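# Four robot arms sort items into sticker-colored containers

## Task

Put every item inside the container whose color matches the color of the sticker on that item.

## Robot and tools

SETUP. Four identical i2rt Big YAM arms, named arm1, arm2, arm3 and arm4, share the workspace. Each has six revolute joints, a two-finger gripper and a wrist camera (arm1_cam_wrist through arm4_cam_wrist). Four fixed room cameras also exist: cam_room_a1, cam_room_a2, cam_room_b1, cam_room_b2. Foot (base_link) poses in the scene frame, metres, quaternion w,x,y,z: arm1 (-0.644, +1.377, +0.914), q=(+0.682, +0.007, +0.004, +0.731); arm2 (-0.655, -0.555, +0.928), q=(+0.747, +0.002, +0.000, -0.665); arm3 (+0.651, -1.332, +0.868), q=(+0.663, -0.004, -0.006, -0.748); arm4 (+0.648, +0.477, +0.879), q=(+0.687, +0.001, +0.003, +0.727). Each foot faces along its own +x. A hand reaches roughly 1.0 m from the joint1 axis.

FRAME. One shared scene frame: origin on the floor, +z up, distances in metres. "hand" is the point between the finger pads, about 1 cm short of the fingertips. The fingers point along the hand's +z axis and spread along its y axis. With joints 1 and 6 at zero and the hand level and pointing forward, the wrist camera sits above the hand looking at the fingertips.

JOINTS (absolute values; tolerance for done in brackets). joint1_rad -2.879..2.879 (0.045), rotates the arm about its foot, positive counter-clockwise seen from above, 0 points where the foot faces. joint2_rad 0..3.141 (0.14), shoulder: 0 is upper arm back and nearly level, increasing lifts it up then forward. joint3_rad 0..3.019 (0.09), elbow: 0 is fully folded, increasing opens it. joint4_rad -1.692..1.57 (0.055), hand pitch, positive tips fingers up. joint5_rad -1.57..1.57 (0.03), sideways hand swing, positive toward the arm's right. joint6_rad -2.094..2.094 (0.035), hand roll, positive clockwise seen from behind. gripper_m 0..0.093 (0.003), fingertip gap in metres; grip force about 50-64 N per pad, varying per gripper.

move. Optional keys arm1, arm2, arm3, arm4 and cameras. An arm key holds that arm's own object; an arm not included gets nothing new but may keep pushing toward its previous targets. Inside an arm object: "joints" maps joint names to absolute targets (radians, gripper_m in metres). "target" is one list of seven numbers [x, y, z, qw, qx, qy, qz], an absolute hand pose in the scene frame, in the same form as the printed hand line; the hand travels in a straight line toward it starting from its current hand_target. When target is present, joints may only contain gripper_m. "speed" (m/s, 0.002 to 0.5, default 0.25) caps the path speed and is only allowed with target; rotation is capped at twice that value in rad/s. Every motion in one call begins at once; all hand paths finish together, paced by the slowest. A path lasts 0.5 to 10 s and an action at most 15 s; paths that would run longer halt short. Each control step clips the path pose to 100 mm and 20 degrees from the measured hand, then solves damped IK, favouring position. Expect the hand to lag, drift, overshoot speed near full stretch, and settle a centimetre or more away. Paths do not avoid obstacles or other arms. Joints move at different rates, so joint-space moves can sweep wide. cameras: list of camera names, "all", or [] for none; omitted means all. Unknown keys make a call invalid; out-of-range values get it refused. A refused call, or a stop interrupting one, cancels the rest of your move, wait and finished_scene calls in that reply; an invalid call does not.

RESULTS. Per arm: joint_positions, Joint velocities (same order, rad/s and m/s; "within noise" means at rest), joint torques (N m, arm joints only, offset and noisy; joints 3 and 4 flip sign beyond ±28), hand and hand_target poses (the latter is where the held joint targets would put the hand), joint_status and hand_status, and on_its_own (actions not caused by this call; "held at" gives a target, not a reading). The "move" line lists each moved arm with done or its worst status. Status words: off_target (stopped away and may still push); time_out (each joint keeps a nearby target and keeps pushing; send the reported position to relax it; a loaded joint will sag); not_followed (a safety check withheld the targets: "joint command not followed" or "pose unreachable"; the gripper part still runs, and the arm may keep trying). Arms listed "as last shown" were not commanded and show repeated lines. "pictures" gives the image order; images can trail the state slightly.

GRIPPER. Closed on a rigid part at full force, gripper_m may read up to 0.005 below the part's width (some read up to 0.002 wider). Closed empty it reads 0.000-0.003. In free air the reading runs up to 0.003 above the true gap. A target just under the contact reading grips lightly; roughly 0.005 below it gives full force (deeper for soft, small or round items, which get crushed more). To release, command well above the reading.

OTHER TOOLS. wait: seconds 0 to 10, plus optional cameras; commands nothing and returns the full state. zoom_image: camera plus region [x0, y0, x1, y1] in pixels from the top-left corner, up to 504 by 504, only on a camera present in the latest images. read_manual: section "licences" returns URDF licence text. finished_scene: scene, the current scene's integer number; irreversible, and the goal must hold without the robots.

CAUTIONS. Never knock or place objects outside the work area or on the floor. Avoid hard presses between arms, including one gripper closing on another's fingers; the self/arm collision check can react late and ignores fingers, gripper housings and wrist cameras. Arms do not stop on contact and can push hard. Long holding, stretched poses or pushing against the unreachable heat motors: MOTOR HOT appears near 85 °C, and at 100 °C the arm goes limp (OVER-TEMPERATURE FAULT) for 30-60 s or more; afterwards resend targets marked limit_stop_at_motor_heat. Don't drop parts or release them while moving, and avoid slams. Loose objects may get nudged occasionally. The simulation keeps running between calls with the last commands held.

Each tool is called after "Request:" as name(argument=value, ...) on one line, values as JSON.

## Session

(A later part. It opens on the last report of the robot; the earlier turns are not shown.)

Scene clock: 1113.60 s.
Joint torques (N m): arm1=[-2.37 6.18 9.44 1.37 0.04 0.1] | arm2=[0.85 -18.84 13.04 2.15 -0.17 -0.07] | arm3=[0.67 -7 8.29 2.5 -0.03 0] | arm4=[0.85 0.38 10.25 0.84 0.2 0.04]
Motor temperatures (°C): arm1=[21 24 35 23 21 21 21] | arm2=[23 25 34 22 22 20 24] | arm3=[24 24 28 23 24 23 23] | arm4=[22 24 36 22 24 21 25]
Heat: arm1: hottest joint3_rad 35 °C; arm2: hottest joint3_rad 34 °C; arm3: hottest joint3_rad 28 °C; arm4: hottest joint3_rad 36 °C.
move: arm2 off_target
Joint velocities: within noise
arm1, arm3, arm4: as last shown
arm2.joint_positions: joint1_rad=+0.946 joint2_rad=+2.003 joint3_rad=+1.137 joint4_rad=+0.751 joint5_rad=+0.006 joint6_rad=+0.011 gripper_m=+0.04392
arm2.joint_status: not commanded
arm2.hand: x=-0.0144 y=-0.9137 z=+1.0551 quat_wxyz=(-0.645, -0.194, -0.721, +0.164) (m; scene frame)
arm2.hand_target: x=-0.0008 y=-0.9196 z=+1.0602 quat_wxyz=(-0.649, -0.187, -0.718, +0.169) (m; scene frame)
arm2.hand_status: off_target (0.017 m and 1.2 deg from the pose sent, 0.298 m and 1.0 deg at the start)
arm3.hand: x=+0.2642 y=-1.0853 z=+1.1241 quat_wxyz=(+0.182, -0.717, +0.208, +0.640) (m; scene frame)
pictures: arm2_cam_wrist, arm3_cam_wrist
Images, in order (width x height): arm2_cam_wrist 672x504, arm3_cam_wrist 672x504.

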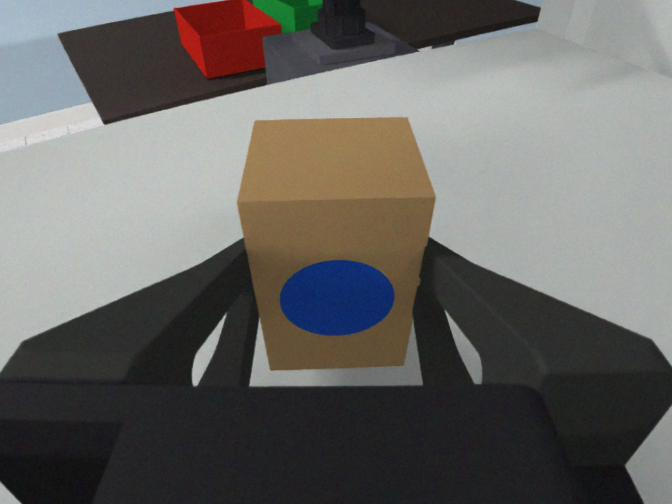

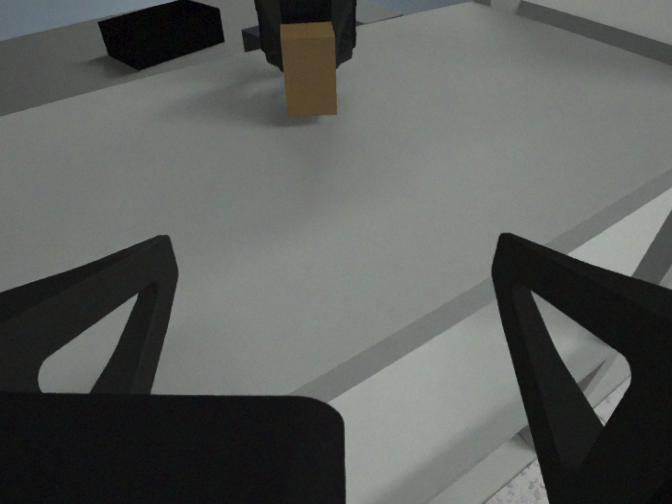

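Request:
move(arm2={"target": [0.0001, -0.9201, 1.035, 0.6493, 0.1865, 0.7178, -0.1687], "speed": 0.1}, arm3={"joints": {"joint1_rad": -1.978}}, cameras=["arm3_cam_wrist"])

Request:
move(arm2={"joints": {"gripper_m": 0.08}}, cameras=["arm3_cam_wrist"])

Request:
move(arm2={"target": [-0.25, -0.78, 1.09, 0.6493, 0.1865, 0.7178, -0.1687], "speed": 0.35}, cameras=["arm2_cam_wrist", "arm3_cam_wrist"])

Scene clock: 1119.90 s.
Joint torques (N m): arm1=[-2.32 6.3 9.65 1.32 0.05 0.12] | arm2=[0.85 -17.44 12.51 3.21 -0.16 -0.05] | arm3=[2.26 -7.24 8.27 2.52 -0.02 0] | arm4=[1.14 0.32 10.19 0.91 0.23 0.05]
Motor temperatures (°C): arm1=[21 24 35 23 21 21 21] | arm2=[23 26 34 22 22 20 24] | arm3=[24 24 28 23 24 23 23] | arm4=[22 24 36 22 24 21 25]
Heat: arm1: hottest joint3_rad 35 °C; arm2: hottest joint3_rad 34 °C; arm3: hottest joint3_rad 28 °C; arm4: hottest joint3_rad 36 °C.
move: arm2 off_target; arm3 done
Joint velocities: within noise
arm1, arm4: as last shown
arm2.joint_positions: joint1_rad=+0.946 joint2_rad=+2.033 joint3_rad=+1.138 joint4_rad=+0.777 joint5_rad=+0.006 joint6_rad=+0.008 gripper_m=+0.04392
arm2.joint_status: not commanded
arm2.hand: x=-0.0137 y=-0.9139 z=+1.0402 quat_wxyz=(-0.644, -0.194, -0.722, +0.165) (m; scene frame)
arm2.hand_target: x=-0.0010 y=-0.9195 z=+1.0349 quat_wxyz=(-0.649, -0.187, -0.718, +0.169) (m; scene frame)
arm2.hand_status: off_target (0.016 m and 1.2 deg from the pose sent, 0.026 m and 1.2 deg at the start)
arm3.joint_positions: joint1_rad=-1.990 joint2_rad=+1.043 joint3_rad=+0.475 joint4_rad=+0.462 joint5_rad=+0.001 joint6_rad=-0.006 gripper_m=+0.09402
arm3.joint_status: all done
arm3.hand: x=+0.2594 y=-1.0931 z=+1.1242 quat_wxyz=(+0.175, -0.719, +0.201, +0.642) (m; scene frame)
arm3.hand_target: x=+0.2577 y=-1.0984 z=+1.1314 quat_wxyz=(+0.172, -0.711, +0.196, +0.653) (m; scene frame)
arm3.hand_status: not commanded
pictures: arm3_cam_wrist
Images, in order (width x height): arm3_cam_wrist 672x504.

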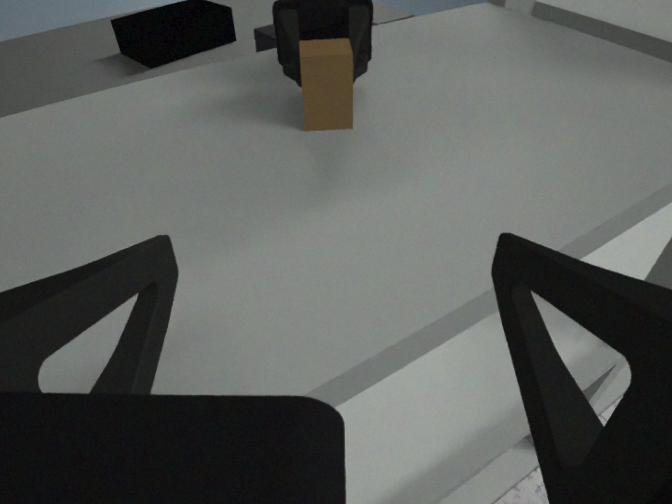

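Scene clock: 1120.47 s.
Joint torques (N m): arm1=[-2.67 5.83 9.4 1.14 0.04 0.09] | arm2=[0.91 -17.9 12.44 3.25 -0.16 -0.05] | arm3=[2.26 -7 8.31 2.52 -0.01 0.01] | arm4=[1.03 0.73 10.41 0.87 0.17 0.06]
Motor temperatures (°C): arm1=[21 24 35 23 21 21 21] | arm2=[23 26 34 22 22 20 24] | arm3=[24 24 28 23 24 23 23] | arm4=[22 24 36 22 24 21 25]
Heat: arm1: hottest joint3_rad 35 °C; arm2: hottest joint3_rad 34 °C; arm3: hottest joint3_rad 28 °C; arm4: hottest joint3_rad 36 °C.
move: arm2 done
Joint velocities: within noise
arm1.joint_positions: joint1_rad=-1.195 joint2_rad=+0.500 joint3_rad=+1.430 joint4_rad=-1.590 joint5_rad=-0.001 joint6_rad=+0.000 gripper_m=+0.09295
arm1.joint_status: not commanded
arm1.hand: x=-0.5047 y=+1.4379 z=+1.4390 quat_wxyz=(-0.422, +0.197, -0.879, -0.100) (m; scene frame)
arm1.hand_target: x=-0.5086 y=+1.4350 z=+1.4457 quat_wxyz=(-0.427, +0.191, -0.878, -0.101) (m; scene frame)
arm1.hand_status: not commanded
arm2.joint_positions: joint1_rad=+0.946 joint2_rad=+2.039 joint3_rad=+1.138 joint4_rad=+0.777 joint5_rad=+0.006 joint6_rad=+0.008 gripper_m=+0.07992
arm2.joint_status: all done
arm2.hand: x=-0.0138 y=-0.9139 z=+1.0361 quat_wxyz=(-0.641, -0.194, -0.724, +0.164) (m; scene frame)
arm2.hand_target: x=-0.0010 y=-0.9195 z=+1.0349 quat_wxyz=(-0.649, -0.187, -0.718, +0.169) (m; scene frame)
arm2.hand_status: not commanded
arm3, arm4: as last shown
pictures: arm3_cam_wrist
Images, in order (width x height): arm3_cam_wrist 672x504.

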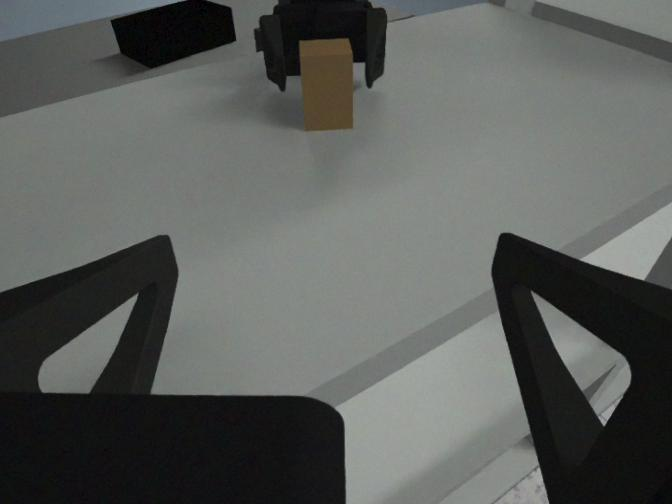

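Scene clock: 1121.93 s.
Joint torques (N m): arm1=[-2.37 5.83 9.66 1.32 0.06 0.08] | arm2=[1.2 -9 7.32 2.1 0.04 -0.04] | arm3=[2.26 -7.06 8.27 2.5 -0.02 0.01] | arm4=[0.97 0.09 10.29 0.88 0.21 0.05]
Motor temperatures (°C): arm1=[21 24 35 23 21 21 21] | arm2=[23 26 34 22 22 20 24] | arm3=[24 24 28 23 24 23 23] | arm4=[22 23 36 22 24 21 25]
Heat: arm1: hottest joint3_rad 35 °C; arm2: hottest joint3_rad 34 °C; arm3: hottest joint3_rad 28 °C; arm4: hottest joint3_rad 36 °C.
move: arm2 done
Joint velocities: within noise
arm1, arm3: as last shown
arm2.joint_positions: joint1_rad=+0.946 joint2_rad=+1.395 joint3_rad=+0.366 joint4_rad=+0.949 joint5_rad=+0.006 joint6_rad=+0.008 gripper_m=+0.07992
arm2.joint_status: not commanded
arm2.hand: x=-0.2499 y=-0.7829 z=+1.0964 quat_wxyz=(-0.657, -0.190, -0.710, +0.168) (m; scene frame)
arm2.hand_target: x=-0.2501 y=-0.7800 z=+1.0900 quat_wxyz=(-0.649, -0.186, -0.718, +0.169) (m; scene frame)
arm2.hand_status: done (0.007 m and 1.4 deg from the pose sent, 0.277 m and 1.5 deg at the start)
arm4.joint_positions: joint1_rad=+2.200 joint2_rad=+0.700 joint3_rad=+1.413 joint4_rad=-1.388 joint5_rad=-0.001 joint6_rad=+0.000 gripper_m=+0.07992
arm4.joint_status: not commanded
arm4.hand: x=+0.4514 y=+0.3170 z=+1.4032 quat_wxyz=(+0.146, +0.848, +0.303, -0.410) (m; scene frame)
arm4.hand_target: x=+0.4555 y=+0.3207 z=+1.4186 quat_wxyz=(+0.149, +0.843, +0.300, -0.421) (m; scene frame)
arm4.hand_status: not commanded
pictures: arm2_cam_wrist, arm3_cam_wrist
Images, in order (width x height): arm2_cam_wrist 672x504, arm3_cam_wrist 672x504.

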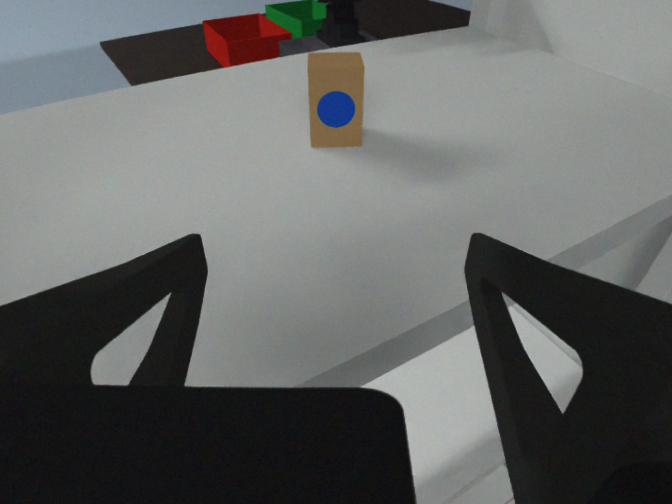

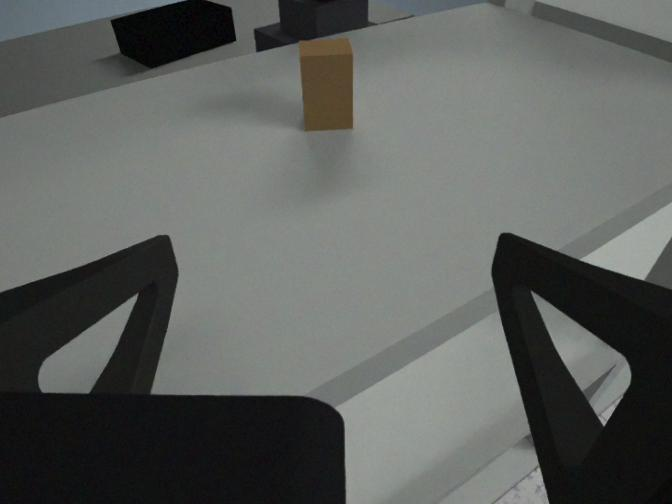

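Request:
move(arm3={"target": [-0.0426, -0.9234, 1.04, 0.1776, -0.7151, 0.1963, 0.6469], "speed": 0.3}, cameras=["arm3_cam_wrist"])

Scene clock: 1130.27 s.
Joint torques (N m): arm1=[-2.49 6.18 9.43 1.2 0.04 0.11] | arm2=[1.26 -9.05 7.38 2.1 0.04 -0.05] | arm3=[2.37 -20.48 11.21 1.22 -0.01 -0.04] | arm4=[0.67 0.73 10.22 0.84 0.19 0.08]
Motor temperatures (°C): arm1=[21 24 35 23 21 21 21] | arm2=[23 26 34 22 22 20 23] | arm3=[24 24 28 23 24 23 23] | arm4=[22 23 36 22 24 21 25]
Heat: arm1: hottest joint3_rad 35 °C; arm2: hottest joint3_rad 34 °C; arm3: hottest joint3_rad 28 °C; arm4: hottest joint3_rad 36 °C.
move: arm3 off_target
Joint velocities: within noise
arm1, arm2, arm4: as last shown
arm3.joint_positions: joint1_rad=-1.990 joint2_rad=+2.027 joint3_rad=+1.346 joint4_rad=+0.581 joint5_rad=+0.010 joint6_rad=-0.012 gripper_m=+0.09402
arm3.joint_status: not commanded
arm3.hand: x=-0.0270 y=-0.9208 z=+1.0363 quat_wxyz=(+0.182, -0.717, +0.201, +0.643) (m; scene frame)
arm3.hand_target: x=-0.0418 y=-0.9238 z=+1.0400 quat_wxyz=(+0.178, -0.715, +0.196, +0.647) (m; scene frame)
arm3.hand_status: off_target (0.016 m and 0.9 deg from the pose sent, 0.357 m and 0.9 deg at the start)
pictures: arm3_cam_wrist
Images, in order (width x height): arm3_cam_wrist 672x504.

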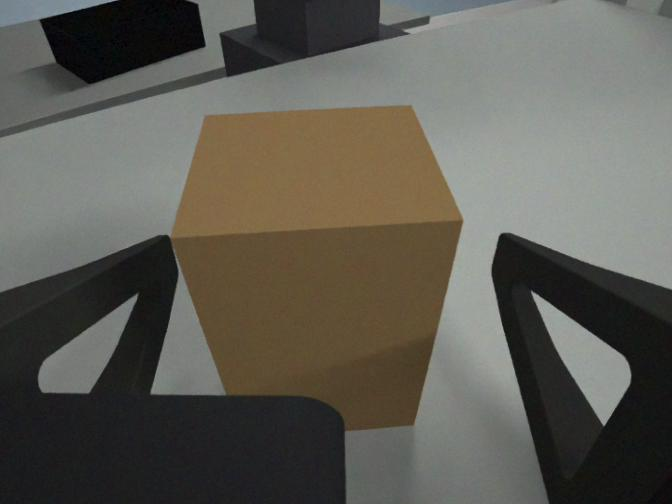

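Request:
move(arm3={"joints": {"gripper_m": 0.035}}, cameras=[])

Request:
move(arm3={"target": [0.26, -1.09, 1.12, 0.1776, -0.7151, 0.1963, 0.6469], "speed": 0.35}, cameras=[])

Request:
move(arm3={"joints": {"joint1_rad": 1.92, "joint2_rad": 0.7, "joint3_rad": 1.45, "joint4_rad": -1.4, "joint5_rad": 0, "joint6_rad": 0}}, cameras=["arm3_cam_wrist"])

Request:
move(arm3={"joints": {"joint2_rad": 1.8496, "joint3_rad": 1.155, "joint4_rad": -0.8638}}, cameras=["arm3_cam_wrist"])

Scene clock: 1147.77 s.
Joint torques (N m): arm1=[-2.26 5.83 9.52 1.22 0.02 0.11] | arm2=[1.26 -9 7.34 2.11 0.04 -0.04] | arm3=[2.49 -20.48 11.19 1.24 -0.04 -0.02] | arm4=[1.08 0.62 10.24 0.87 0.22 0.03]
Motor temperatures (°C): arm1=[21 24 35 23 21 21 21] | arm2=[23 25 33 22 22 20 23] | arm3=[24 25 30 23 24 23 23] | arm4=[22 23 37 22 24 21 25]
Heat: arm1: hottest joint3_rad 35 °C; arm2: hottest joint3_rad 33 °C; arm3: hottest joint3_rad 30 °C; arm4: hottest joint3_rad 37 °C.
move: arm3 off_target
Joint velocities: within noise
arm1, arm2, arm4: as last shown
arm3.joint_positions: joint1_rad=-1.989 joint2_rad=+2.027 joint3_rad=+1.346 joint4_rad=+0.580 joint5_rad=+0.011 joint6_rad=-0.014 gripper_m=+0.04427
arm3.joint_status: gripper_m off_target (ended at +0.04429, target +0.03500)
arm3.hand: x=-0.0270 y=-0.9210 z=+1.0361 quat_wxyz=(+0.182, -0.717, +0.201, +0.642) (m; scene frame)
arm3.hand_target: x=-0.0418 y=-0.9239 z=+1.0400 quat_wxyz=(+0.178, -0.715, +0.196, +0.647) (m; scene frame)
arm3.hand_status: not commanded
pictures: none
No camera images: "cameras" was empty.

Scene clock: 1149.50 s.
Joint torques (N m): arm1=[-2.49 5.95 9.7 1.4 0.05 0.07] | arm2=[1.2 -9 7.34 2.1 0.04 -0.04] | arm3=[0.44 -5.54 8.53 1.61 -0.11 -0.02] | arm4=[0.85 0.38 10.29 0.91 0.21 0.04]
Motor temperatures (°C): arm1=[21 24 35 23 21 21 21] | arm2=[23 25 33 22 22 20 23] | arm3=[24 25 30 23 24 23 23] | arm4=[22 23 37 22 24 21 25]
Heat: arm1: hottest joint3_rad 35 °C; arm2: hottest joint3_rad 33 °C; arm3: hottest joint3_rad 30 °C; arm4: hottest joint3_rad 37 °C.
move: arm3 done
Joint velocities: within noise
arm1, arm2, arm4: as last shown
arm3.joint_positions: joint1_rad=-1.989 joint2_rad=+1.057 joint3_rad=+0.462 joint4_rad=+0.510 joint5_rad=-0.012 joint6_rad=-0.014 gripper_m=+0.04425
arm3.joint_status: not commanded
arm3.hand: x=+0.2582 y=-1.0952 z=+1.1227 quat_wxyz=(+0.176, -0.714, +0.192, +0.650) (m; scene frame)
arm3.hand_target: x=+0.2600 y=-1.0901 z=+1.1201 quat_wxyz=(+0.178, -0.715, +0.196, +0.647) (m; scene frame)
arm3.hand_status: done (0.006 m and 0.7 deg from the pose sent, 0.343 m and 0.9 deg at the start)
pictures: none
No camera images: "cameras" was empty.

Scene clock: 1152.13 s.
Joint torques (N m): arm1=[-2.55 6.83 9.48 1.21 0.05 0.11] | arm2=[1.2 -9.05 7.38 2.1 0.04 -0.05] | arm3=[1.96 -0.91 12.56 1.28 0.09 0.01] | arm4=[0.85 0.56 10.41 0.81 0.2 0.07]
Motor temperatures (°C): arm1=[21 24 35 23 21 21 21] | arm2=[23 25 33 22 22 20 23] | arm3=[24 25 30 23 24 23 23] | arm4=[22 23 37 22 24 21 25]
Heat: arm1: hottest joint3_rad 35 °C; arm2: hottest joint3_rad 33 °C; arm3: hottest joint3_rad 30 °C; arm4: hottest joint3_rad 37 °C.
move: arm3 done
Joint velocities: within noise
arm1, arm2, arm4: as last shown
arm3.joint_positions: joint1_rad=+1.910 joint2_rad=+0.709 joint3_rad=+1.396 joint4_rad=-1.396 joint5_rad=-0.002 joint6_rad=-0.006 gripper_m=+0.04421
arm3.joint_status: all done
arm3.hand: x=+0.9046 y=-1.2684 z=+1.3776 quat_wxyz=(-0.415, +0.105, -0.903, -0.039) (m; scene frame)
arm3.hand_target: x=+0.8951 y=-1.2678 z=+1.4048 quat_wxyz=(-0.441, +0.105, -0.890, -0.044) (m; scene frame)
arm3.hand_status: not commanded
pictures: arm3_cam_wrist
Images, in order (width x height): arm3_cam_wrist 672x504.

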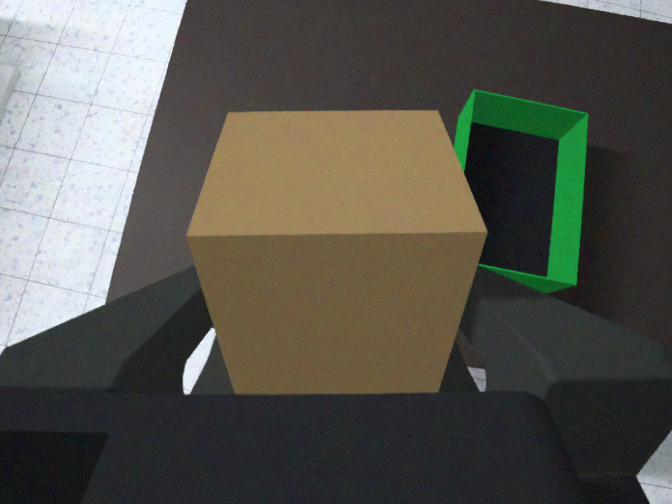

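Scene clock: 1153.83 s.
Joint torques (N m): arm1=[-2.26 5.36 9.5 1.28 0.06 0.09] | arm2=[1.26 -9.05 7.39 2.1 0.04 -0.05] | arm3=[1.67 -18.02 6.72 0.29 0.1 0.02] | arm4=[1.08 0.5 10.29 0.77 0.17 0.08]
Motor temperatures (°C): arm1=[21 24 35 23 21 21 21] | arm2=[23 25 33 22 22 20 23] | arm3=[24 25 30 23 24 23 23] | arm4=[22 23 37 22 24 21 25]
Heat: arm1: hottest joint3_rad 35 °C; arm2: hottest joint3_rad 33 °C; arm3: hottest joint3_rad 30 °C; arm4: hottest joint3_rad 37 °C.
move: arm3 done
Joint velocities: within noise
arm1, arm2, arm4: as last shown
arm3.joint_positions: joint1_rad=+1.910 joint2_rad=+1.857 joint3_rad=+1.151 joint4_rad=-0.873 joint5_rad=-0.002 joint6_rad=-0.006 gripper_m=+0.04421
arm3.joint_status: all done
arm3.hand: x=+1.1219 y=-1.2276 z=+0.8474 quat_wxyz=(+0.005, +0.112, -0.994, +0.006) (m; scene frame)
arm3.hand_target: x=+1.1261 y=-1.2219 z=+0.8520 quat_wxyz=(-0.006, +0.114, -0.993, +0.006) (m; scene frame)
arm3.hand_status: not commanded
pictures: arm3_cam_wrist
Images, in order (width x height): arm3_cam_wrist 672x504.

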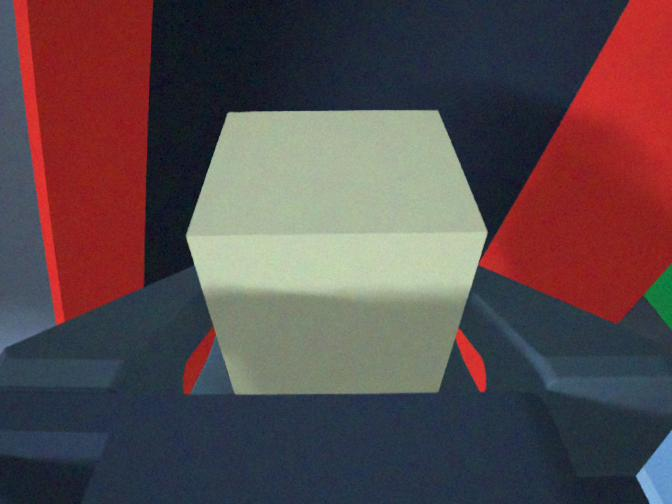

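Request:
move(arm3={"target": [1.135, -1.226, 0.77, -0.003, 0.114, -0.993, 0.003], "speed": 0.25}, cameras=[])

Request:
move(arm3={"target": [1.135, -1.226, 0.745, -0.003, 0.114, -0.993, 0.003], "speed": 0.1}, cameras=[])

Request:
move(arm3={"joints": {"gripper_m": 0.08}}, cameras=[])

Request:
move(arm3={"target": [1.125, -1.226, 0.9, -0.003, 0.114, -0.993, 0.003], "speed": 0.35}, cameras=["arm3_cam_wrist"])

Scene clock: 1160.60 s.
Joint torques (N m): arm1=[-2.67 6.07 9.51 1.16 0.07 0.11] | arm2=[1.26 -9 7.34 2.09 0.04 -0.05] | arm3=[0.97 -19.78 5.63 0.24 -0.07 -0.11] | arm4=[0.91 0.38 10.3 0.85 0.22 0.06]
Motor temperatures (°C): arm1=[21 24 35 23 21 21 21] | arm2=[23 25 33 22 22 20 23] | arm3=[24 25 30 23 24 23 24] | arm4=[22 23 37 22 24 21 25]
Heat: arm1: hottest joint3_rad 35 °C; arm2: hottest joint3_rad 33 °C; arm3: hottest joint3_rad 30 °C; arm4: hottest joint3_rad 37 °C.
move: arm3 off_target
Joint velocities: within noise
arm1, arm2, arm4: as last shown
arm3.joint_positions: joint1_rad=+1.910 joint2_rad=+2.036 joint3_rad=+1.146 joint4_rad=-0.700 joint5_rad=-0.004 joint6_rad=-0.006 gripper_m=+0.04421
arm3.joint_status: not commanded
arm3.hand: x=+1.1275 y=-1.2271 z=+0.7624 quat_wxyz=(+0.010, +0.112, -0.994, +0.006) (m; scene frame)
arm3.hand_target: x=+1.1349 y=-1.2261 z=+0.7700 quat_wxyz=(-0.003, +0.114, -0.993, +0.003) (m; scene frame)
arm3.hand_status: off_target (0.011 m and 1.5 deg from the pose sent, 0.079 m and 1.0 deg at the start)
pictures: none
No camera images: "cameras" was empty.

Scene clock: 1161.60 s.
Joint torques (N m): arm1=[-2.2 6.42 9.48 1.24 0.05 0.13] | arm2=[1.2 -9.05 7.36 2.1 0.04 -0.04] | arm3=[0.91 -18.32 5.35 0.34 -0.07 -0.11] | arm4=[1.08 0.38 10.36 0.85 0.2 0.07]
Motor temperatures (°C): arm1=[21 24 35 23 21 21 21] | arm2=[23 25 33 22 22 20 23] | arm3=[24 25 30 23 24 23 24] | arm4=[22 23 37 22 24 21 25]
Heat: arm1: hottest joint3_rad 35 °C; arm2: hottest joint3_rad 33 °C; arm3: hottest joint3_rad 30 °C; arm4: hottest joint3_rad 37 °C.
move: arm3 done
Joint velocities: within noise
arm1.joint_positions: joint1_rad=-1.195 joint2_rad=+0.500 joint3_rad=+1.430 joint4_rad=-1.590 joint5_rad=-0.001 joint6_rad=+0.000 gripper_m=+0.09295
arm1.joint_status: not commanded
arm1.hand: x=-0.5047 y=+1.4379 z=+1.4390 quat_wxyz=(-0.422, +0.197, -0.879, -0.100) (m; scene frame)
arm1.hand_target: x=-0.5086 y=+1.4350 z=+1.4457 quat_wxyz=(-0.427, +0.191, -0.878, -0.101) (m; scene frame)
arm1.hand_status: not commanded
arm2, arm4: as last shown
arm3.joint_positions: joint1_rad=+1.910 joint2_rad=+2.069 joint3_rad=+1.146 joint4_rad=-0.648 joint5_rad=-0.004 joint6_rad=-0.006 gripper_m=+0.04421
arm3.joint_status: not commanded
arm3.hand: x=+1.1323 y=-1.2262 z=+0.7469 quat_wxyz=(+0.000, +0.112, -0.994, +0.005) (m; scene frame)
arm3.hand_target: x=+1.1350 y=-1.2261 z=+0.7450 quat_wxyz=(-0.003, +0.114, -0.993, +0.003) (m; scene frame)
arm3.hand_status: done (0.003 m and 0.5 deg from the pose sent, 0.019 m and 1.5 deg at the start)
pictures: none
No camera images: "cameras" was empty.

Scene clock: 1162.17 s.
Joint torques (N m): arm1=[-2.26 6.01 9.54 1.35 0.05 0.08] | arm2=[1.2 -8.94 7.35 2.07 0.04 -0.05] | arm3=[0.97 -17.96 5.39 0.35 -0.06 -0.09] | arm4=[0.73 0.56 10.28 0.94 0.19 0.04]
Motor temperatures (°C): arm1=[21 24 35 23 21 21 21] | arm2=[23 25 33 22 22 20 23] | arm3=[24 25 30 23 24 23 24] | arm4=[22 23 37 22 24 21 25]
Heat: arm1: hottest joint3_rad 35 °C; arm2: hottest joint3_rad 33 °C; arm3: hottest joint3_rad 30 °C; arm4: hottest joint3_rad 37 °C.
move: arm3 done
Joint velocities: within noise
arm1: as last shown
arm2.joint_positions: joint1_rad=+0.946 joint2_rad=+1.395 joint3_rad=+0.366 joint4_rad=+0.949 joint5_rad=+0.006 joint6_rad=+0.008 gripper_m=+0.07992
arm2.joint_status: not commanded
arm2.hand: x=-0.2499 y=-0.7829 z=+1.0964 quat_wxyz=(-0.657, -0.190, -0.710, +0.168) (m; scene frame)
arm2.hand_target: x=-0.2501 y=-0.7800 z=+1.0900 quat_wxyz=(-0.649, -0.186, -0.718, +0.169) (m; scene frame)
arm2.hand_status: not commanded
arm3.joint_positions: joint1_rad=+1.910 joint2_rad=+2.069 joint3_rad=+1.146 joint4_rad=-0.648 joint5_rad=-0.004 joint6_rad=-0.006 gripper_m=+0.07996
arm3.joint_status: all done
arm3.hand: x=+1.1323 y=-1.2262 z=+0.7469 quat_wxyz=(+0.000, +0.112, -0.994, +0.005) (m; scene frame)
arm3.hand_target: x=+1.1350 y=-1.2261 z=+0.7450 quat_wxyz=(-0.003, +0.114, -0.993, +0.003) (m; scene frame)
arm3.hand_status: not commanded
arm4.joint_positions: joint1_rad=+2.200 joint2_rad=+0.700 joint3_rad=+1.413 joint4_rad=-1.388 joint5_rad=-0.001 joint6_rad=+0.000 gripper_m=+0.07992
arm4.joint_status: not commanded
arm4.hand: x=+0.4514 y=+0.3170 z=+1.4032 quat_wxyz=(+0.146, +0.848, +0.303, -0.410) (m; scene frame)
arm4.hand_target: x=+0.4555 y=+0.3207 z=+1.4186 quat_wxyz=(+0.149, +0.843, +0.300, -0.421) (m; scene frame)
arm4.hand_status: not commanded
pictures: none
No camera images: "cameras" was empty.

Scene clock: 1163.43 s.
Joint torques (N m): arm1=[-2.26 6.95 9.44 1.29 0.08 0.09] | arm2=[1.08 -9 7.38 2.1 0.04 -0.04] | arm3=[0.91 -15.38 9.32 -0.38 -0.07 -0.11] | arm4=[1.2 0.09 10.32 0.87 0.2 0.06]
Motor temperatures (°C): arm1=[21 24 35 23 21 21 21] | arm2=[23 25 33 22 22 20 23] | arm3=[24 25 30 23 24 23 24] | arm4=[22 23 37 22 24 21 25]
Heat: arm1: hottest joint3_rad 35 °C; arm2: hottest joint3_rad 33 °C; arm3: hottest joint3_rad 30 °C; arm4: hottest joint3_rad 37 °C.
move: arm3 done
Joint velocities: within noise
arm1, arm2, arm4: as last shown
arm3.joint_positions: joint1_rad=+1.910 joint2_rad=+1.760 joint3_rad=+1.165 joint4_rad=-0.978 joint5_rad=-0.004 joint6_rad=-0.006 gripper_m=+0.07996
arm3.joint_status: not commanded
arm3.hand: x=+1.1154 y=-1.2279 z=+0.8966 quat_wxyz=(+0.001, +0.112, -0.994, +0.005) (m; scene frame)
arm3.hand_target: x=+1.1249 y=-1.2261 z=+0.9001 quat_wxyz=(-0.003, +0.114, -0.993, +0.003) (m; scene frame)
arm3.hand_status: done (0.010 m and 0.6 deg from the pose sent, 0.153 m and 0.5 deg at the start)
pictures: arm3_cam_wrist
Images, in order (width x height): arm3_cam_wrist 672x504.

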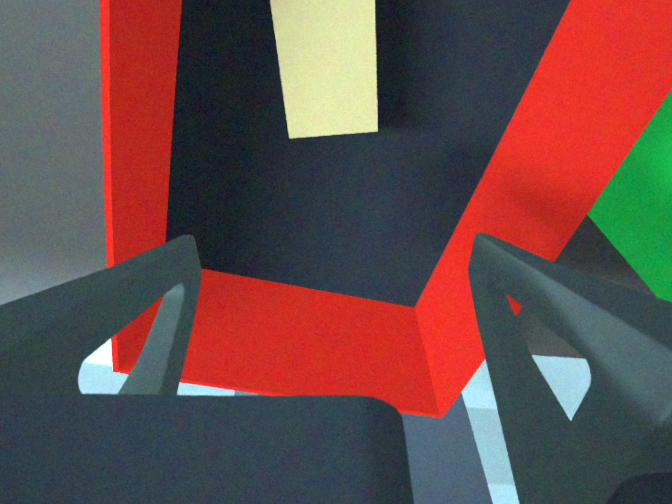

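Request:
move(arm1={"joints": {"joint1_rad": 1.50, "joint2_rad": 0.5, "joint3_rad": 1.45, "joint4_rad": -1.6}}, arm2={"joints": {"joint2_rad": 0.5, "joint3_rad": 1.45, "joint4_rad": -1.6, "gripper_m": 0.093}}, arm3={"joints": {"joint1_rad": 1.691, "joint2_rad": 0.5, "joint3_rad": 1.45, "joint4_rad": -1.6, "joint5_rad": 0, "joint6_rad": 0, "gripper_m": 0.093}}, arm4={"joints": {"joint1_rad": -1.627, "joint2_rad": 0.5, "joint3_rad": 1.45, "joint4_rad": -1.6, "joint5_rad": 0, "joint6_rad": 0, "gripper_m": 0.093}}, cameras=["arm3_cam_wrist", "arm4_cam_wrist"])

Request:
zoom_image(camera="arm3_cam_wrist", region=[200, 90, 350, 280])

Request:
zoom_image(camera="arm4_cam_wrist", region=[120, 120, 290, 260])

Scene clock: 1231.70 s.
Joint torques (N m): arm1=[-0.91 6.83 9.36 1.44 0.05 0.09] | arm2=[1.26 2.2 8.35 1.8 -0.14 0.2] | arm3=[2.08 5.36 7.75 1.33 -0.02 0] | arm4=[0.5 6.3 7.36 0.96 0.06 0.02]
Motor temperatures (°C): arm1=[21 24 35 23 21 21 21] | arm2=[23 25 32 22 22 20 23] | arm3=[24 25 30 23 24 23 23] | arm4=[22 23 38 22 24 21 25]
Heat: arm1: hottest joint3_rad 35 °C; arm2: hottest joint3_rad 32 °C; arm3: hottest joint3_rad 30 °C; arm4: hottest joint3_rad 38 °C.
move: arm1 done; arm2 done; arm3 done; arm4 done
Joint velocities: within noise
arm1.joint_positions: joint1_rad=+1.493 joint2_rad=+0.500 joint3_rad=+1.430 joint4_rad=-1.590 joint5_rad=-0.001 joint6_rad=+0.001 gripper_m=+0.09299
arm1.joint_status: all done
arm1.hand: x=-0.7802 y=+1.3776 z=+1.4432 quat_wxyz=(-0.003, +0.895, -0.004, -0.447) (m; scene frame)
arm1.hand_target: x=-0.7754 y=+1.3766 z=+1.4497 quat_wxyz=(+0.000, +0.892, -0.004, -0.451) (m; scene frame)
arm1.hand_status: not commanded
arm2.joint_positions: joint1_rad=+0.946 joint2_rad=+0.514 joint3_rad=+1.450 joint4_rad=-1.586 joint5_rad=+0.010 joint6_rad=-0.017 gripper_m=+0.09292
arm2.joint_status: all done
arm2.hand: x=-0.5280 y=-0.6306 z=+1.4625 quat_wxyz=(-0.428, -0.220, -0.868, +0.118) (m; scene frame)
arm2.hand_target: x=-0.5343 y=-0.6257 z=+1.4618 quat_wxyz=(-0.430, -0.223, -0.867, +0.112) (m; scene frame)
arm2.hand_status: not commanded
arm3.joint_positions: joint1_rad=+1.680 joint2_rad=+0.493 joint3_rad=+1.434 joint4_rad=-1.596 joint5_rad=+0.001 joint6_rad=-0.005 gripper_m=+0.09294
arm3.joint_status: all done
arm3.hand: x=+0.7907 y=-1.3267 z=+1.3964 quat_wxyz=(-0.443, +0.000, -0.897, +0.010) (m; scene frame)
arm3.hand_target: x=+0.7903 y=-1.3248 z=+1.4011 quat_wxyz=(-0.445, +0.003, -0.896, +0.006) (m; scene frame)
arm3.hand_status: not commanded
arm4.joint_positions: joint1_rad=-1.622 joint2_rad=+0.487 joint3_rad=+1.434 joint4_rad=-1.590 joint5_rad=+0.000 joint6_rad=+0.000 gripper_m=+0.09295
arm4.joint_status: all done
arm4.hand: x=+0.7891 y=+0.4794 z=+1.4089 quat_wxyz=(-0.446, +0.003, -0.895, +0.001) (m; scene frame)
arm4.hand_target: x=+0.7904 y=+0.4788 z=+1.4120 quat_wxyz=(-0.442, +0.001, -0.897, +0.001) (m; scene frame)
arm4.hand_status: not commanded
pictures: arm3_cam_wrist, arm4_cam_wrist
Images, in order (width x height): arm3_cam_wrist 672x504, arm4_cam_wrist 672x504.

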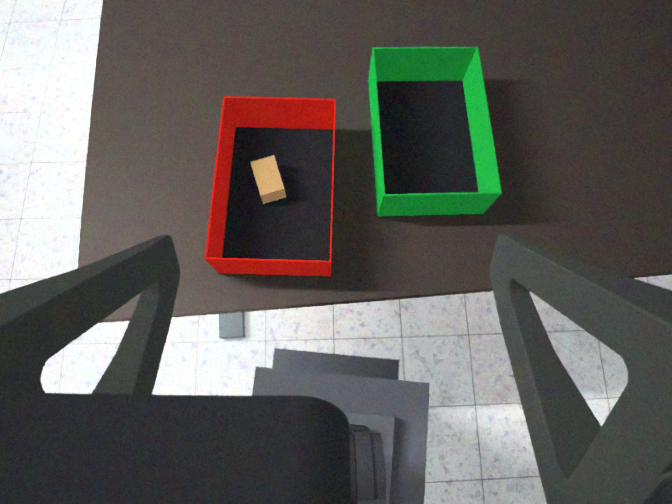

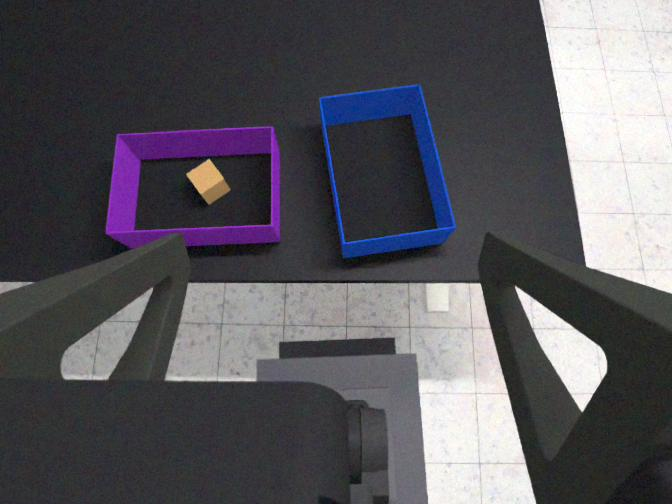

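Scaled by 2.653.

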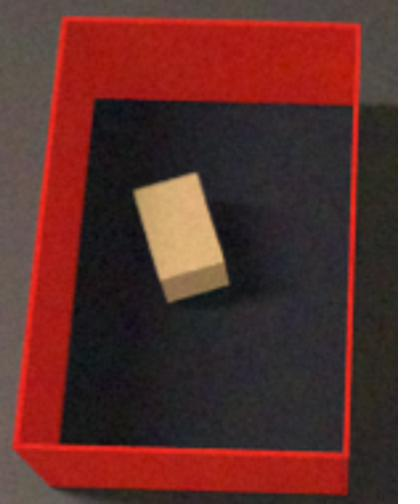

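Scaled by 2.965.

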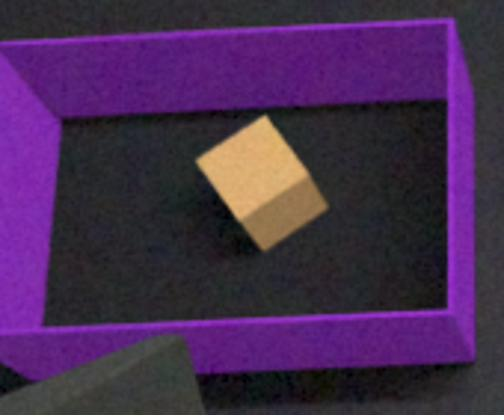

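Request:
move(arm3={"target": [1.145, -1.226, 0.83, 0, -0.1305, 0.9914, 0], "speed": 0.5}, arm4={"target": [1.136, 0.735, 0.83, 0, -0.2731, 0.9620, 0], "speed": 0.5}, cameras=["arm3_cam_wrist", "arm4_cam_wrist"])

Scene clock: 1255.70 s.
Joint torques (N m): arm1=[-1.44 7.18 9.35 1.31 0.02 0.07] | arm2=[1.08 2.26 8.32 1.8 -0.13 0.21] | arm3=[2.02 -19.55 8.98 -0.47 -0.08 -0.12] | arm4=[1.49 -20.89 8.79 -0.54 -0.01 -0.11]
Motor temperatures (°C): arm1=[21 24 35 23 21 21 21] | arm2=[23 25 32 22 22 20 23] | arm3=[24 25 29 23 24 23 23] | arm4=[22 23 37 22 24 21 25]
Heat: arm1: hottest joint3_rad 35 °C; arm2: hottest joint3_rad 32 °C; arm3: hottest joint3_rad 29 °C; arm4: hottest joint3_rad 37 °C.
move: arm3 off_target; arm4 off_target
Joint velocities: within noise
arm1, arm2: as last shown
arm3.joint_positions: joint1_rad=+1.887 joint2_rad=+1.944 joint3_rad=+1.169 joint4_rad=-0.841 joint5_rad=-0.011 joint6_rad=-0.046 gripper_m=+0.09294
arm3.joint_status: not commanded
arm3.hand: x=+1.1263 y=-1.2370 z=+0.8123 quat_wxyz=(+0.023, +0.120, -0.993, +0.003) (m; scene frame)
arm3.hand_target: x=+1.1443 y=-1.2261 z=+0.8304 quat_wxyz=(+0.000, +0.131, -0.991, +0.000) (m; scene frame)
arm3.hand_status: off_target (0.028 m and 3.0 deg from the pose sent, 0.676 m and 54.5 deg at the start)
arm4.joint_positions: joint1_rad=-1.148 joint2_rad=+2.037 joint3_rad=+1.323 joint4_rad=-0.879 joint5_rad=+0.002 joint6_rad=-0.052 gripper_m=+0.09296
arm4.joint_status: not commanded
arm4.hand: x=+1.1236 y=+0.7235 z=+0.8186 quat_wxyz=(+0.013, +0.263, -0.965, +0.005) (m; scene frame)
arm4.hand_target: x=+1.1356 y=+0.7347 z=+0.8303 quat_wxyz=(+0.000, +0.273, -0.962, +0.000) (m; scene frame)
arm4.hand_status: off_target (0.020 m and 2.0 deg from the pose sent, 0.722 m and 60.9 deg at the start)
pictures: arm3_cam_wrist, arm4_cam_wrist
Images, in order (width x height): arm3_cam_wrist 672x504, arm4_cam_wrist 672x504.

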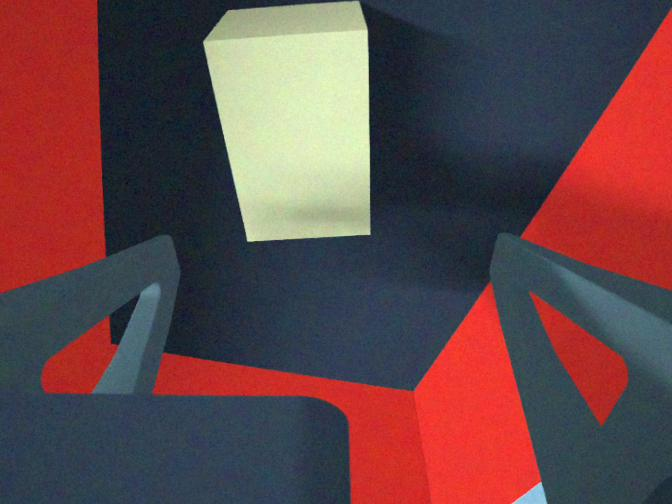

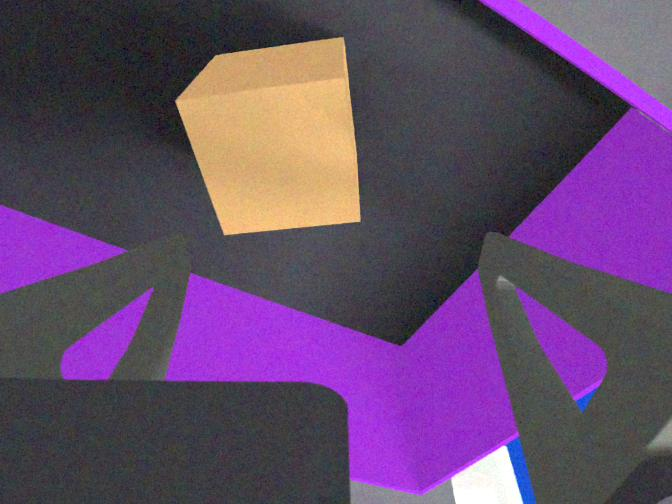

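Request:
move(arm3={"target": [1.166, -1.208, 0.742, 0, -0.1547, 0.9880, 0], "speed": 0.25}, arm4={"target": [1.1396, 0.762, 0.742, 0, -0.3231, 0.9464, 0], "speed": 0.25}, cameras=["arm3_cam_wrist", "arm4_cam_wrist"])

Scene clock: 1281.50 s.
Joint torques (N m): arm1=[-0.97 6.83 9.32 1.22 0.06 0.06] | arm2=[1.26 2.26 8.32 1.78 -0.13 0.21] | arm3=[2.26 -18.32 7.49 0.27 -0.05 -0.13] | arm4=[0.38 -20.07 7.79 0.28 0.07 -0.08]
Motor temperatures (°C): arm1=[21 24 35 23 21 21 21] | arm2=[23 25 32 22 22 20 23] | arm3=[24 26 30 23 24 23 23] | arm4=[22 25 37 22 24 21 25]
Heat: arm1: hottest joint3_rad 35 °C; arm2: hottest joint3_rad 32 °C; arm3: hottest joint3_rad 30 °C; arm4: hottest joint3_rad 37 °C.
move: arm3 off_target; arm4 off_target
Joint velocities: within noise
arm1, arm2: as last shown
arm3.joint_positions: joint1_rad=+1.911 joint2_rad=+2.123 joint3_rad=+1.243 joint4_rad=-0.707 joint5_rad=-0.012 joint6_rad=-0.067 gripper_m=+0.09294
arm3.joint_status: not commanded
arm3.hand: x=+1.1560 y=-1.2192 z=+0.7435 quat_wxyz=(+0.009, +0.143, -0.990, +0.001) (m; scene frame)
arm3.hand_target: x=+1.1656 y=-1.2080 z=+0.7422 quat_wxyz=(+0.000, +0.155, -0.988, +0.000) (m; scene frame)
arm3.hand_status: off_target (0.015 m and 1.8 deg from the pose sent, 0.086 m and 4.9 deg at the start)
arm4.joint_positions: joint1_rad=-1.105 joint2_rad=+2.198 joint3_rad=+1.377 joint4_rad=-0.756 joint5_rad=+0.001 joint6_rad=-0.118 gripper_m=+0.09296
arm4.joint_status: not commanded
arm4.hand: x=+1.1309 y=+0.7545 z=+0.7476 quat_wxyz=(+0.006, +0.314, -0.949, +0.002) (m; scene frame)
arm4.hand_target: x=+1.1393 y=+0.7617 z=+0.7421 quat_wxyz=(+0.000, +0.323, -0.946, +0.000) (m; scene frame)
arm4.hand_status: off_target (0.013 m and 1.3 deg from the pose sent, 0.087 m and 7.4 deg at the start)
pictures: arm3_cam_wrist, arm4_cam_wrist
Images, in order (width x height): arm3_cam_wrist 672x504, arm4_cam_wrist 672x504.

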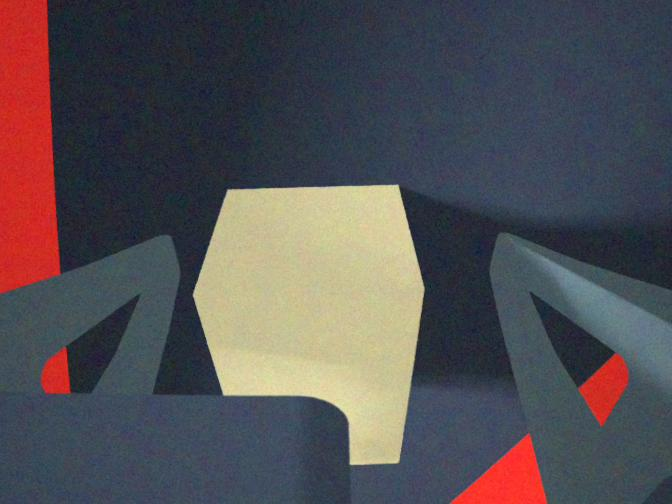

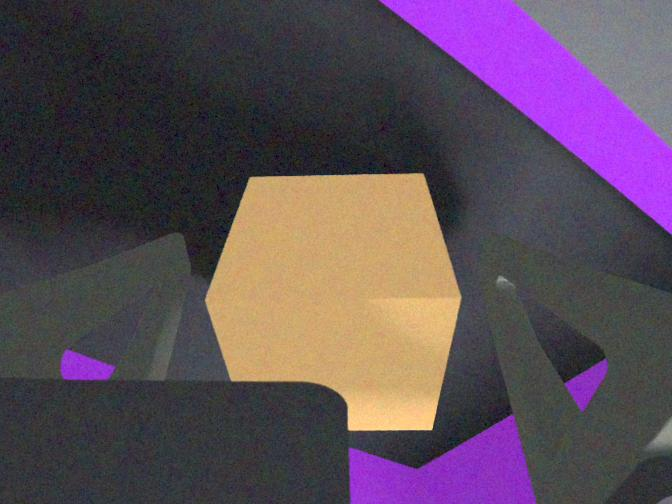

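Request:
move(arm3={"joints": {"gripper_m": 0.036}}, arm4={"joints": {"gripper_m": 0.046}}, cameras=[])

Request:
move(arm3={"target": [1.15, -1.219, 0.90, 0, -0.1547, 0.9880, 0], "speed": 0.4}, arm4={"target": [1.125, 0.752, 0.90, 0, -0.3231, 0.9464, 0], "speed": 0.4}, cameras=[])

Request:
move(arm3={"joints": {"joint1_rad": -1.99, "joint2_rad": 0.7, "joint3_rad": 1.45, "joint4_rad": -1.4, "joint5_rad": 0, "joint6_rad": 0}}, arm4={"joints": {"joint1_rad": 0.881, "joint2_rad": 0.7, "joint3_rad": 1.45, "joint4_rad": -1.4, "joint5_rad": 0, "joint6_rad": 0}}, arm1={"joints": {"joint1_rad": -2.25}}, cameras=[])

Request:
move(arm3={"joints": {"joint2_rad": 1.0335, "joint3_rad": 0.473, "joint4_rad": 0.48}}, arm4={"joints": {"joint2_rad": 1.061, "joint3_rad": 0.455, "joint4_rad": 0.527}}, cameras=["arm3_cam_wrist", "arm4_cam_wrist"])

Scene clock: 1298.57 s.
Joint torques (N m): arm1=[-1.49 6.71 9.31 1.33 0 0.11] | arm2=[1.14 2.2 8.34 1.81 -0.13 0.21] | arm3=[1.9 -18.2 7.46 0.23 -0.02 -0.12] | arm4=[1.49 -19.49 7.65 0.25 0.04 -0.06]
Motor temperatures (°C): arm1=[21 24 35 23 21 21 21] | arm2=[23 25 32 22 22 20 23] | arm3=[24 26 29 23 24 23 23] | arm4=[22 25 37 22 24 21 25]
Heat: arm1: hottest joint3_rad 35 °C; arm2: hottest joint3_rad 32 °C; arm3: hottest joint3_rad 29 °C; arm4: hottest joint3_rad 37 °C.
move: arm3 off_target; arm4 off_target
Joint velocities: within noise
arm1, arm2: as last shown
arm3.joint_positions: joint1_rad=+1.913 joint2_rad=+2.123 joint3_rad=+1.243 joint4_rad=-0.707 joint5_rad=-0.012 joint6_rad=-0.068 gripper_m=+0.04428
arm3.joint_status: gripper_m off_target (ended at +0.04431, target +0.03600)
arm3.hand: x=+1.1558 y=-1.2180 z=+0.7434 quat_wxyz=(+0.009, +0.144, -0.990, +0.001) (m; scene frame)
arm3.hand_target: x=+1.1656 y=-1.2080 z=+0.7422 quat_wxyz=(+0.000, +0.155, -0.988, +0.000) (m; scene frame)
arm3.hand_status: not commanded
arm4.joint_positions: joint1_rad=-1.105 joint2_rad=+2.198 joint3_rad=+1.377 joint4_rad=-0.756 joint5_rad=+0.001 joint6_rad=-0.119 gripper_m=+0.05344
arm4.joint_status: gripper_m off_target (ended at +0.05347, target +0.04600)
arm4.hand: x=+1.1311 y=+0.7546 z=+0.7477 quat_wxyz=(+0.006, +0.315, -0.949, +0.002) (m; scene frame)
arm4.hand_target: x=+1.1393 y=+0.7617 z=+0.7421 quat_wxyz=(+0.000, +0.323, -0.946, +0.000) (m; scene frame)
arm4.hand_status: not commanded
pictures: none
No camera images: "cameras" was empty.

Scene clock: 1299.87 s.
Joint torques (N m): arm1=[-0.91 6.95 9.31 1.24 0.01 0.11] | arm2=[1.14 2.26 8.34 1.8 -0.13 0.21] | arm3=[0.73 -17.55 9.09 -0.43 -0.03 -0.13] | arm4=[0.67 -17.9 8.79 -0.35 0.02 -0.1]
Motor temperatures (°C): arm1=[21 24 35 23 21 21 21] | arm2=[23 25 32 22 22 20 23] | arm3=[24 26 29 23 24 23 23] | arm4=[22 25 37 22 24 21 25]
Heat: arm1: hottest joint3_rad 35 °C; arm2: hottest joint3_rad 32 °C; arm3: hottest joint3_rad 29 °C; arm4: hottest joint3_rad 37 °C.
move: arm3 off_target; arm4 done
Joint velocities: within noise
arm1, arm2: as last shown
arm3.joint_positions: joint1_rad=+1.913 joint2_rad=+1.827 joint3_rad=+1.257 joint4_rad=-1.012 joint5_rad=-0.012 joint6_rad=-0.085 gripper_m=+0.04427
arm3.joint_status: not commanded
arm3.hand: x=+1.1407 y=-1.2193 z=+0.8942 quat_wxyz=(+0.006, +0.153, -0.988, +0.001) (m; scene frame)
arm3.hand_target: x=+1.1498 y=-1.2191 z=+0.9000 quat_wxyz=(+0.000, +0.155, -0.988, +0.000) (m; scene frame)
arm3.hand_status: off_target (0.011 m and 0.8 deg from the pose sent, 0.157 m and 1.6 deg at the start)
arm4.joint_positions: joint1_rad=-1.105 joint2_rad=+1.903 joint3_rad=+1.384 joint4_rad=-1.029 joint5_rad=+0.001 joint6_rad=-0.121 gripper_m=+0.05344
arm4.joint_status: not commanded
arm4.hand: x=+1.1221 y=+0.7495 z=+0.9068 quat_wxyz=(-0.008, +0.316, -0.949, -0.001) (m; scene frame)
arm4.hand_target: x=+1.1249 y=+0.7519 z=+0.9000 quat_wxyz=(+0.000, +0.323, -0.946, +0.000) (m; scene frame)
arm4.hand_status: done (0.008 m and 1.3 deg from the pose sent, 0.152 m and 1.2 deg at the start)
pictures: none
No camera images: "cameras" was empty.

Scene clock: 1302.50 s.
Joint torques (N m): arm1=[-2.55 6.18 9.55 1.24 0 0.11] | arm2=[1.26 2.2 8.31 1.8 -0.13 0.21] | arm3=[0.67 -0.38 10.39 1.31 -0.1 0.01] | arm4=[1.38 0.73 9.07 0.92 0.22 0.21]
Motor temperatures (°C): arm1=[21 24 35 23 21 21 21] | arm2=[23 25 32 22 22 20 23] | arm3=[24 26 30 23 24 23 23] | arm4=[22 25 37 22 24 21 25]
Heat: arm1: hottest joint3_rad 35 °C; arm2: hottest joint3_rad 32 °C; arm3: hottest joint3_rad 30 °C; arm4: hottest joint3_rad 37 °C.
move: arm1 done; arm3 done; arm4 done
Joint velocities: within noise
arm1.joint_positions: joint1_rad=-2.243 joint2_rad=+0.500 joint3_rad=+1.430 joint4_rad=-1.590 joint5_rad=+0.001 joint6_rad=+0.002 gripper_m=+0.09306
arm1.joint_status: all done
arm1.hand: x=-0.5167 y=+1.2933 z=+1.4388 quat_wxyz=(-0.413, -0.267, -0.861, +0.132) (m; scene frame)
arm1.hand_target: x=-0.5209 y=+1.2953 z=+1.4455 quat_wxyz=(-0.417, -0.272, -0.857, +0.133) (m; scene frame)
arm1.hand_status: not commanded
arm2: as last shown
arm3.joint_positions: joint1_rad=-1.980 joint2_rad=+0.704 joint3_rad=+1.420 joint4_rad=-1.396 joint5_rad=+0.003 joint6_rad=-0.006 gripper_m=+0.04428
arm3.joint_status: all done
arm3.hand: x=+0.4295 y=-1.1940 z=+1.3888 quat_wxyz=(+0.109, -0.872, +0.237, +0.413) (m; scene frame)
arm3.hand_target: x=+0.4351 y=-1.1947 z=+1.4034 quat_wxyz=(+0.113, -0.864, +0.242, +0.426) (m; scene frame)
arm3.hand_status: not commanded
arm4.joint_positions: joint1_rad=+0.877 joint2_rad=+0.693 joint3_rad=+1.428 joint4_rad=-1.391 joint5_rad=-0.004 joint6_rad=-0.014 gripper_m=+0.05341
arm4.joint_status: all done
arm4.hand: x=+0.4477 y=+0.6291 z=+1.4102 quat_wxyz=(-0.138, +0.853, -0.276, -0.420) (m; scene frame)
arm4.hand_target: x=+0.4482 y=+0.6281 z=+1.4175 quat_wxyz=(-0.136, +0.851, -0.280, -0.424) (m; scene frame)
arm4.hand_status: not commanded
pictures: none
No camera images: "cameras" was empty.

Scene clock: 1304.40 s.
Joint torques (N m): arm1=[-2.49 5.83 9.52 1.24 0.01 0.07] | arm2=[1.08 2.26 8.35 1.78 -0.13 0.2] | arm3=[0.73 -7.41 8.57 2.67 -0.09 0.01] | arm4=[1.03 -7.53 8.4 2.07 0.17 0.15]
Motor temperatures (°C): arm1=[21 24 35 23 21 21 21] | arm2=[23 25 32 22 22 20 23] | arm3=[24 26 30 23 24 23 24] | arm4=[22 25 37 22 24 21 25]
Heat: arm1: hottest joint3_rad 35 °C; arm2: hottest joint3_rad 32 °C; arm3: hottest joint3_rad 30 °C; arm4: hottest joint3_rad 37 °C.
move: arm3 done; arm4 done
Joint velocities: within noise
arm1, arm2: as last shown
arm3.joint_positions: joint1_rad=-1.980 joint2_rad=+1.045 joint3_rad=+0.471 joint4_rad=+0.459 joint5_rad=+0.002 joint6_rad=-0.006 gripper_m=+0.04426
arm3.joint_status: all done
arm3.hand: x=+0.2579 y=-1.0970 z=+1.1203 quat_wxyz=(+0.172, -0.722, +0.199, +0.639) (m; scene frame)
arm3.hand_target: x=+0.2605 y=-1.0936 z=+1.1315 quat_wxyz=(+0.176, -0.710, +0.201, +0.652) (m; scene frame)
arm3.hand_status: not commanded
arm4.joint_positions: joint1_rad=+0.877 joint2_rad=+1.075 joint3_rad=+0.452 joint4_rad=+0.504 joint5_rad=-0.003 joint6_rad=-0.013 gripper_m=+0.05341
arm4.joint_status: all done
arm4.hand: x=+0.2827 y=+0.7496 z=+1.1240 quat_wxyz=(-0.209, +0.711, -0.230, -0.631) (m; scene frame)
arm4.hand_target: x=+0.2822 y=+0.7480 z=+1.1370 quat_wxyz=(-0.209, +0.697, -0.230, -0.646) (m; scene frame)
arm4.hand_status: not commanded
pictures: arm3_cam_wrist, arm4_cam_wrist
Images, in order (width x height): arm3_cam_wrist 672x504, arm4_cam_wrist 672x504.

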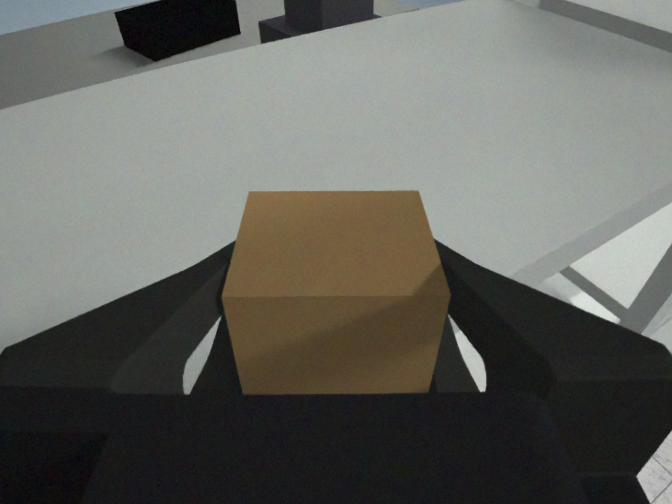

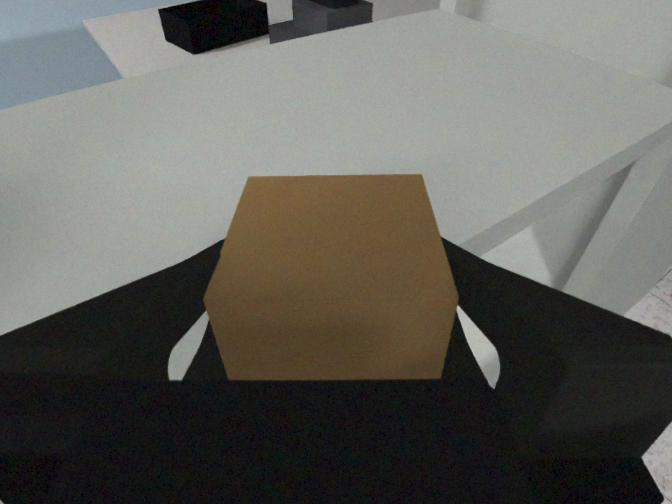

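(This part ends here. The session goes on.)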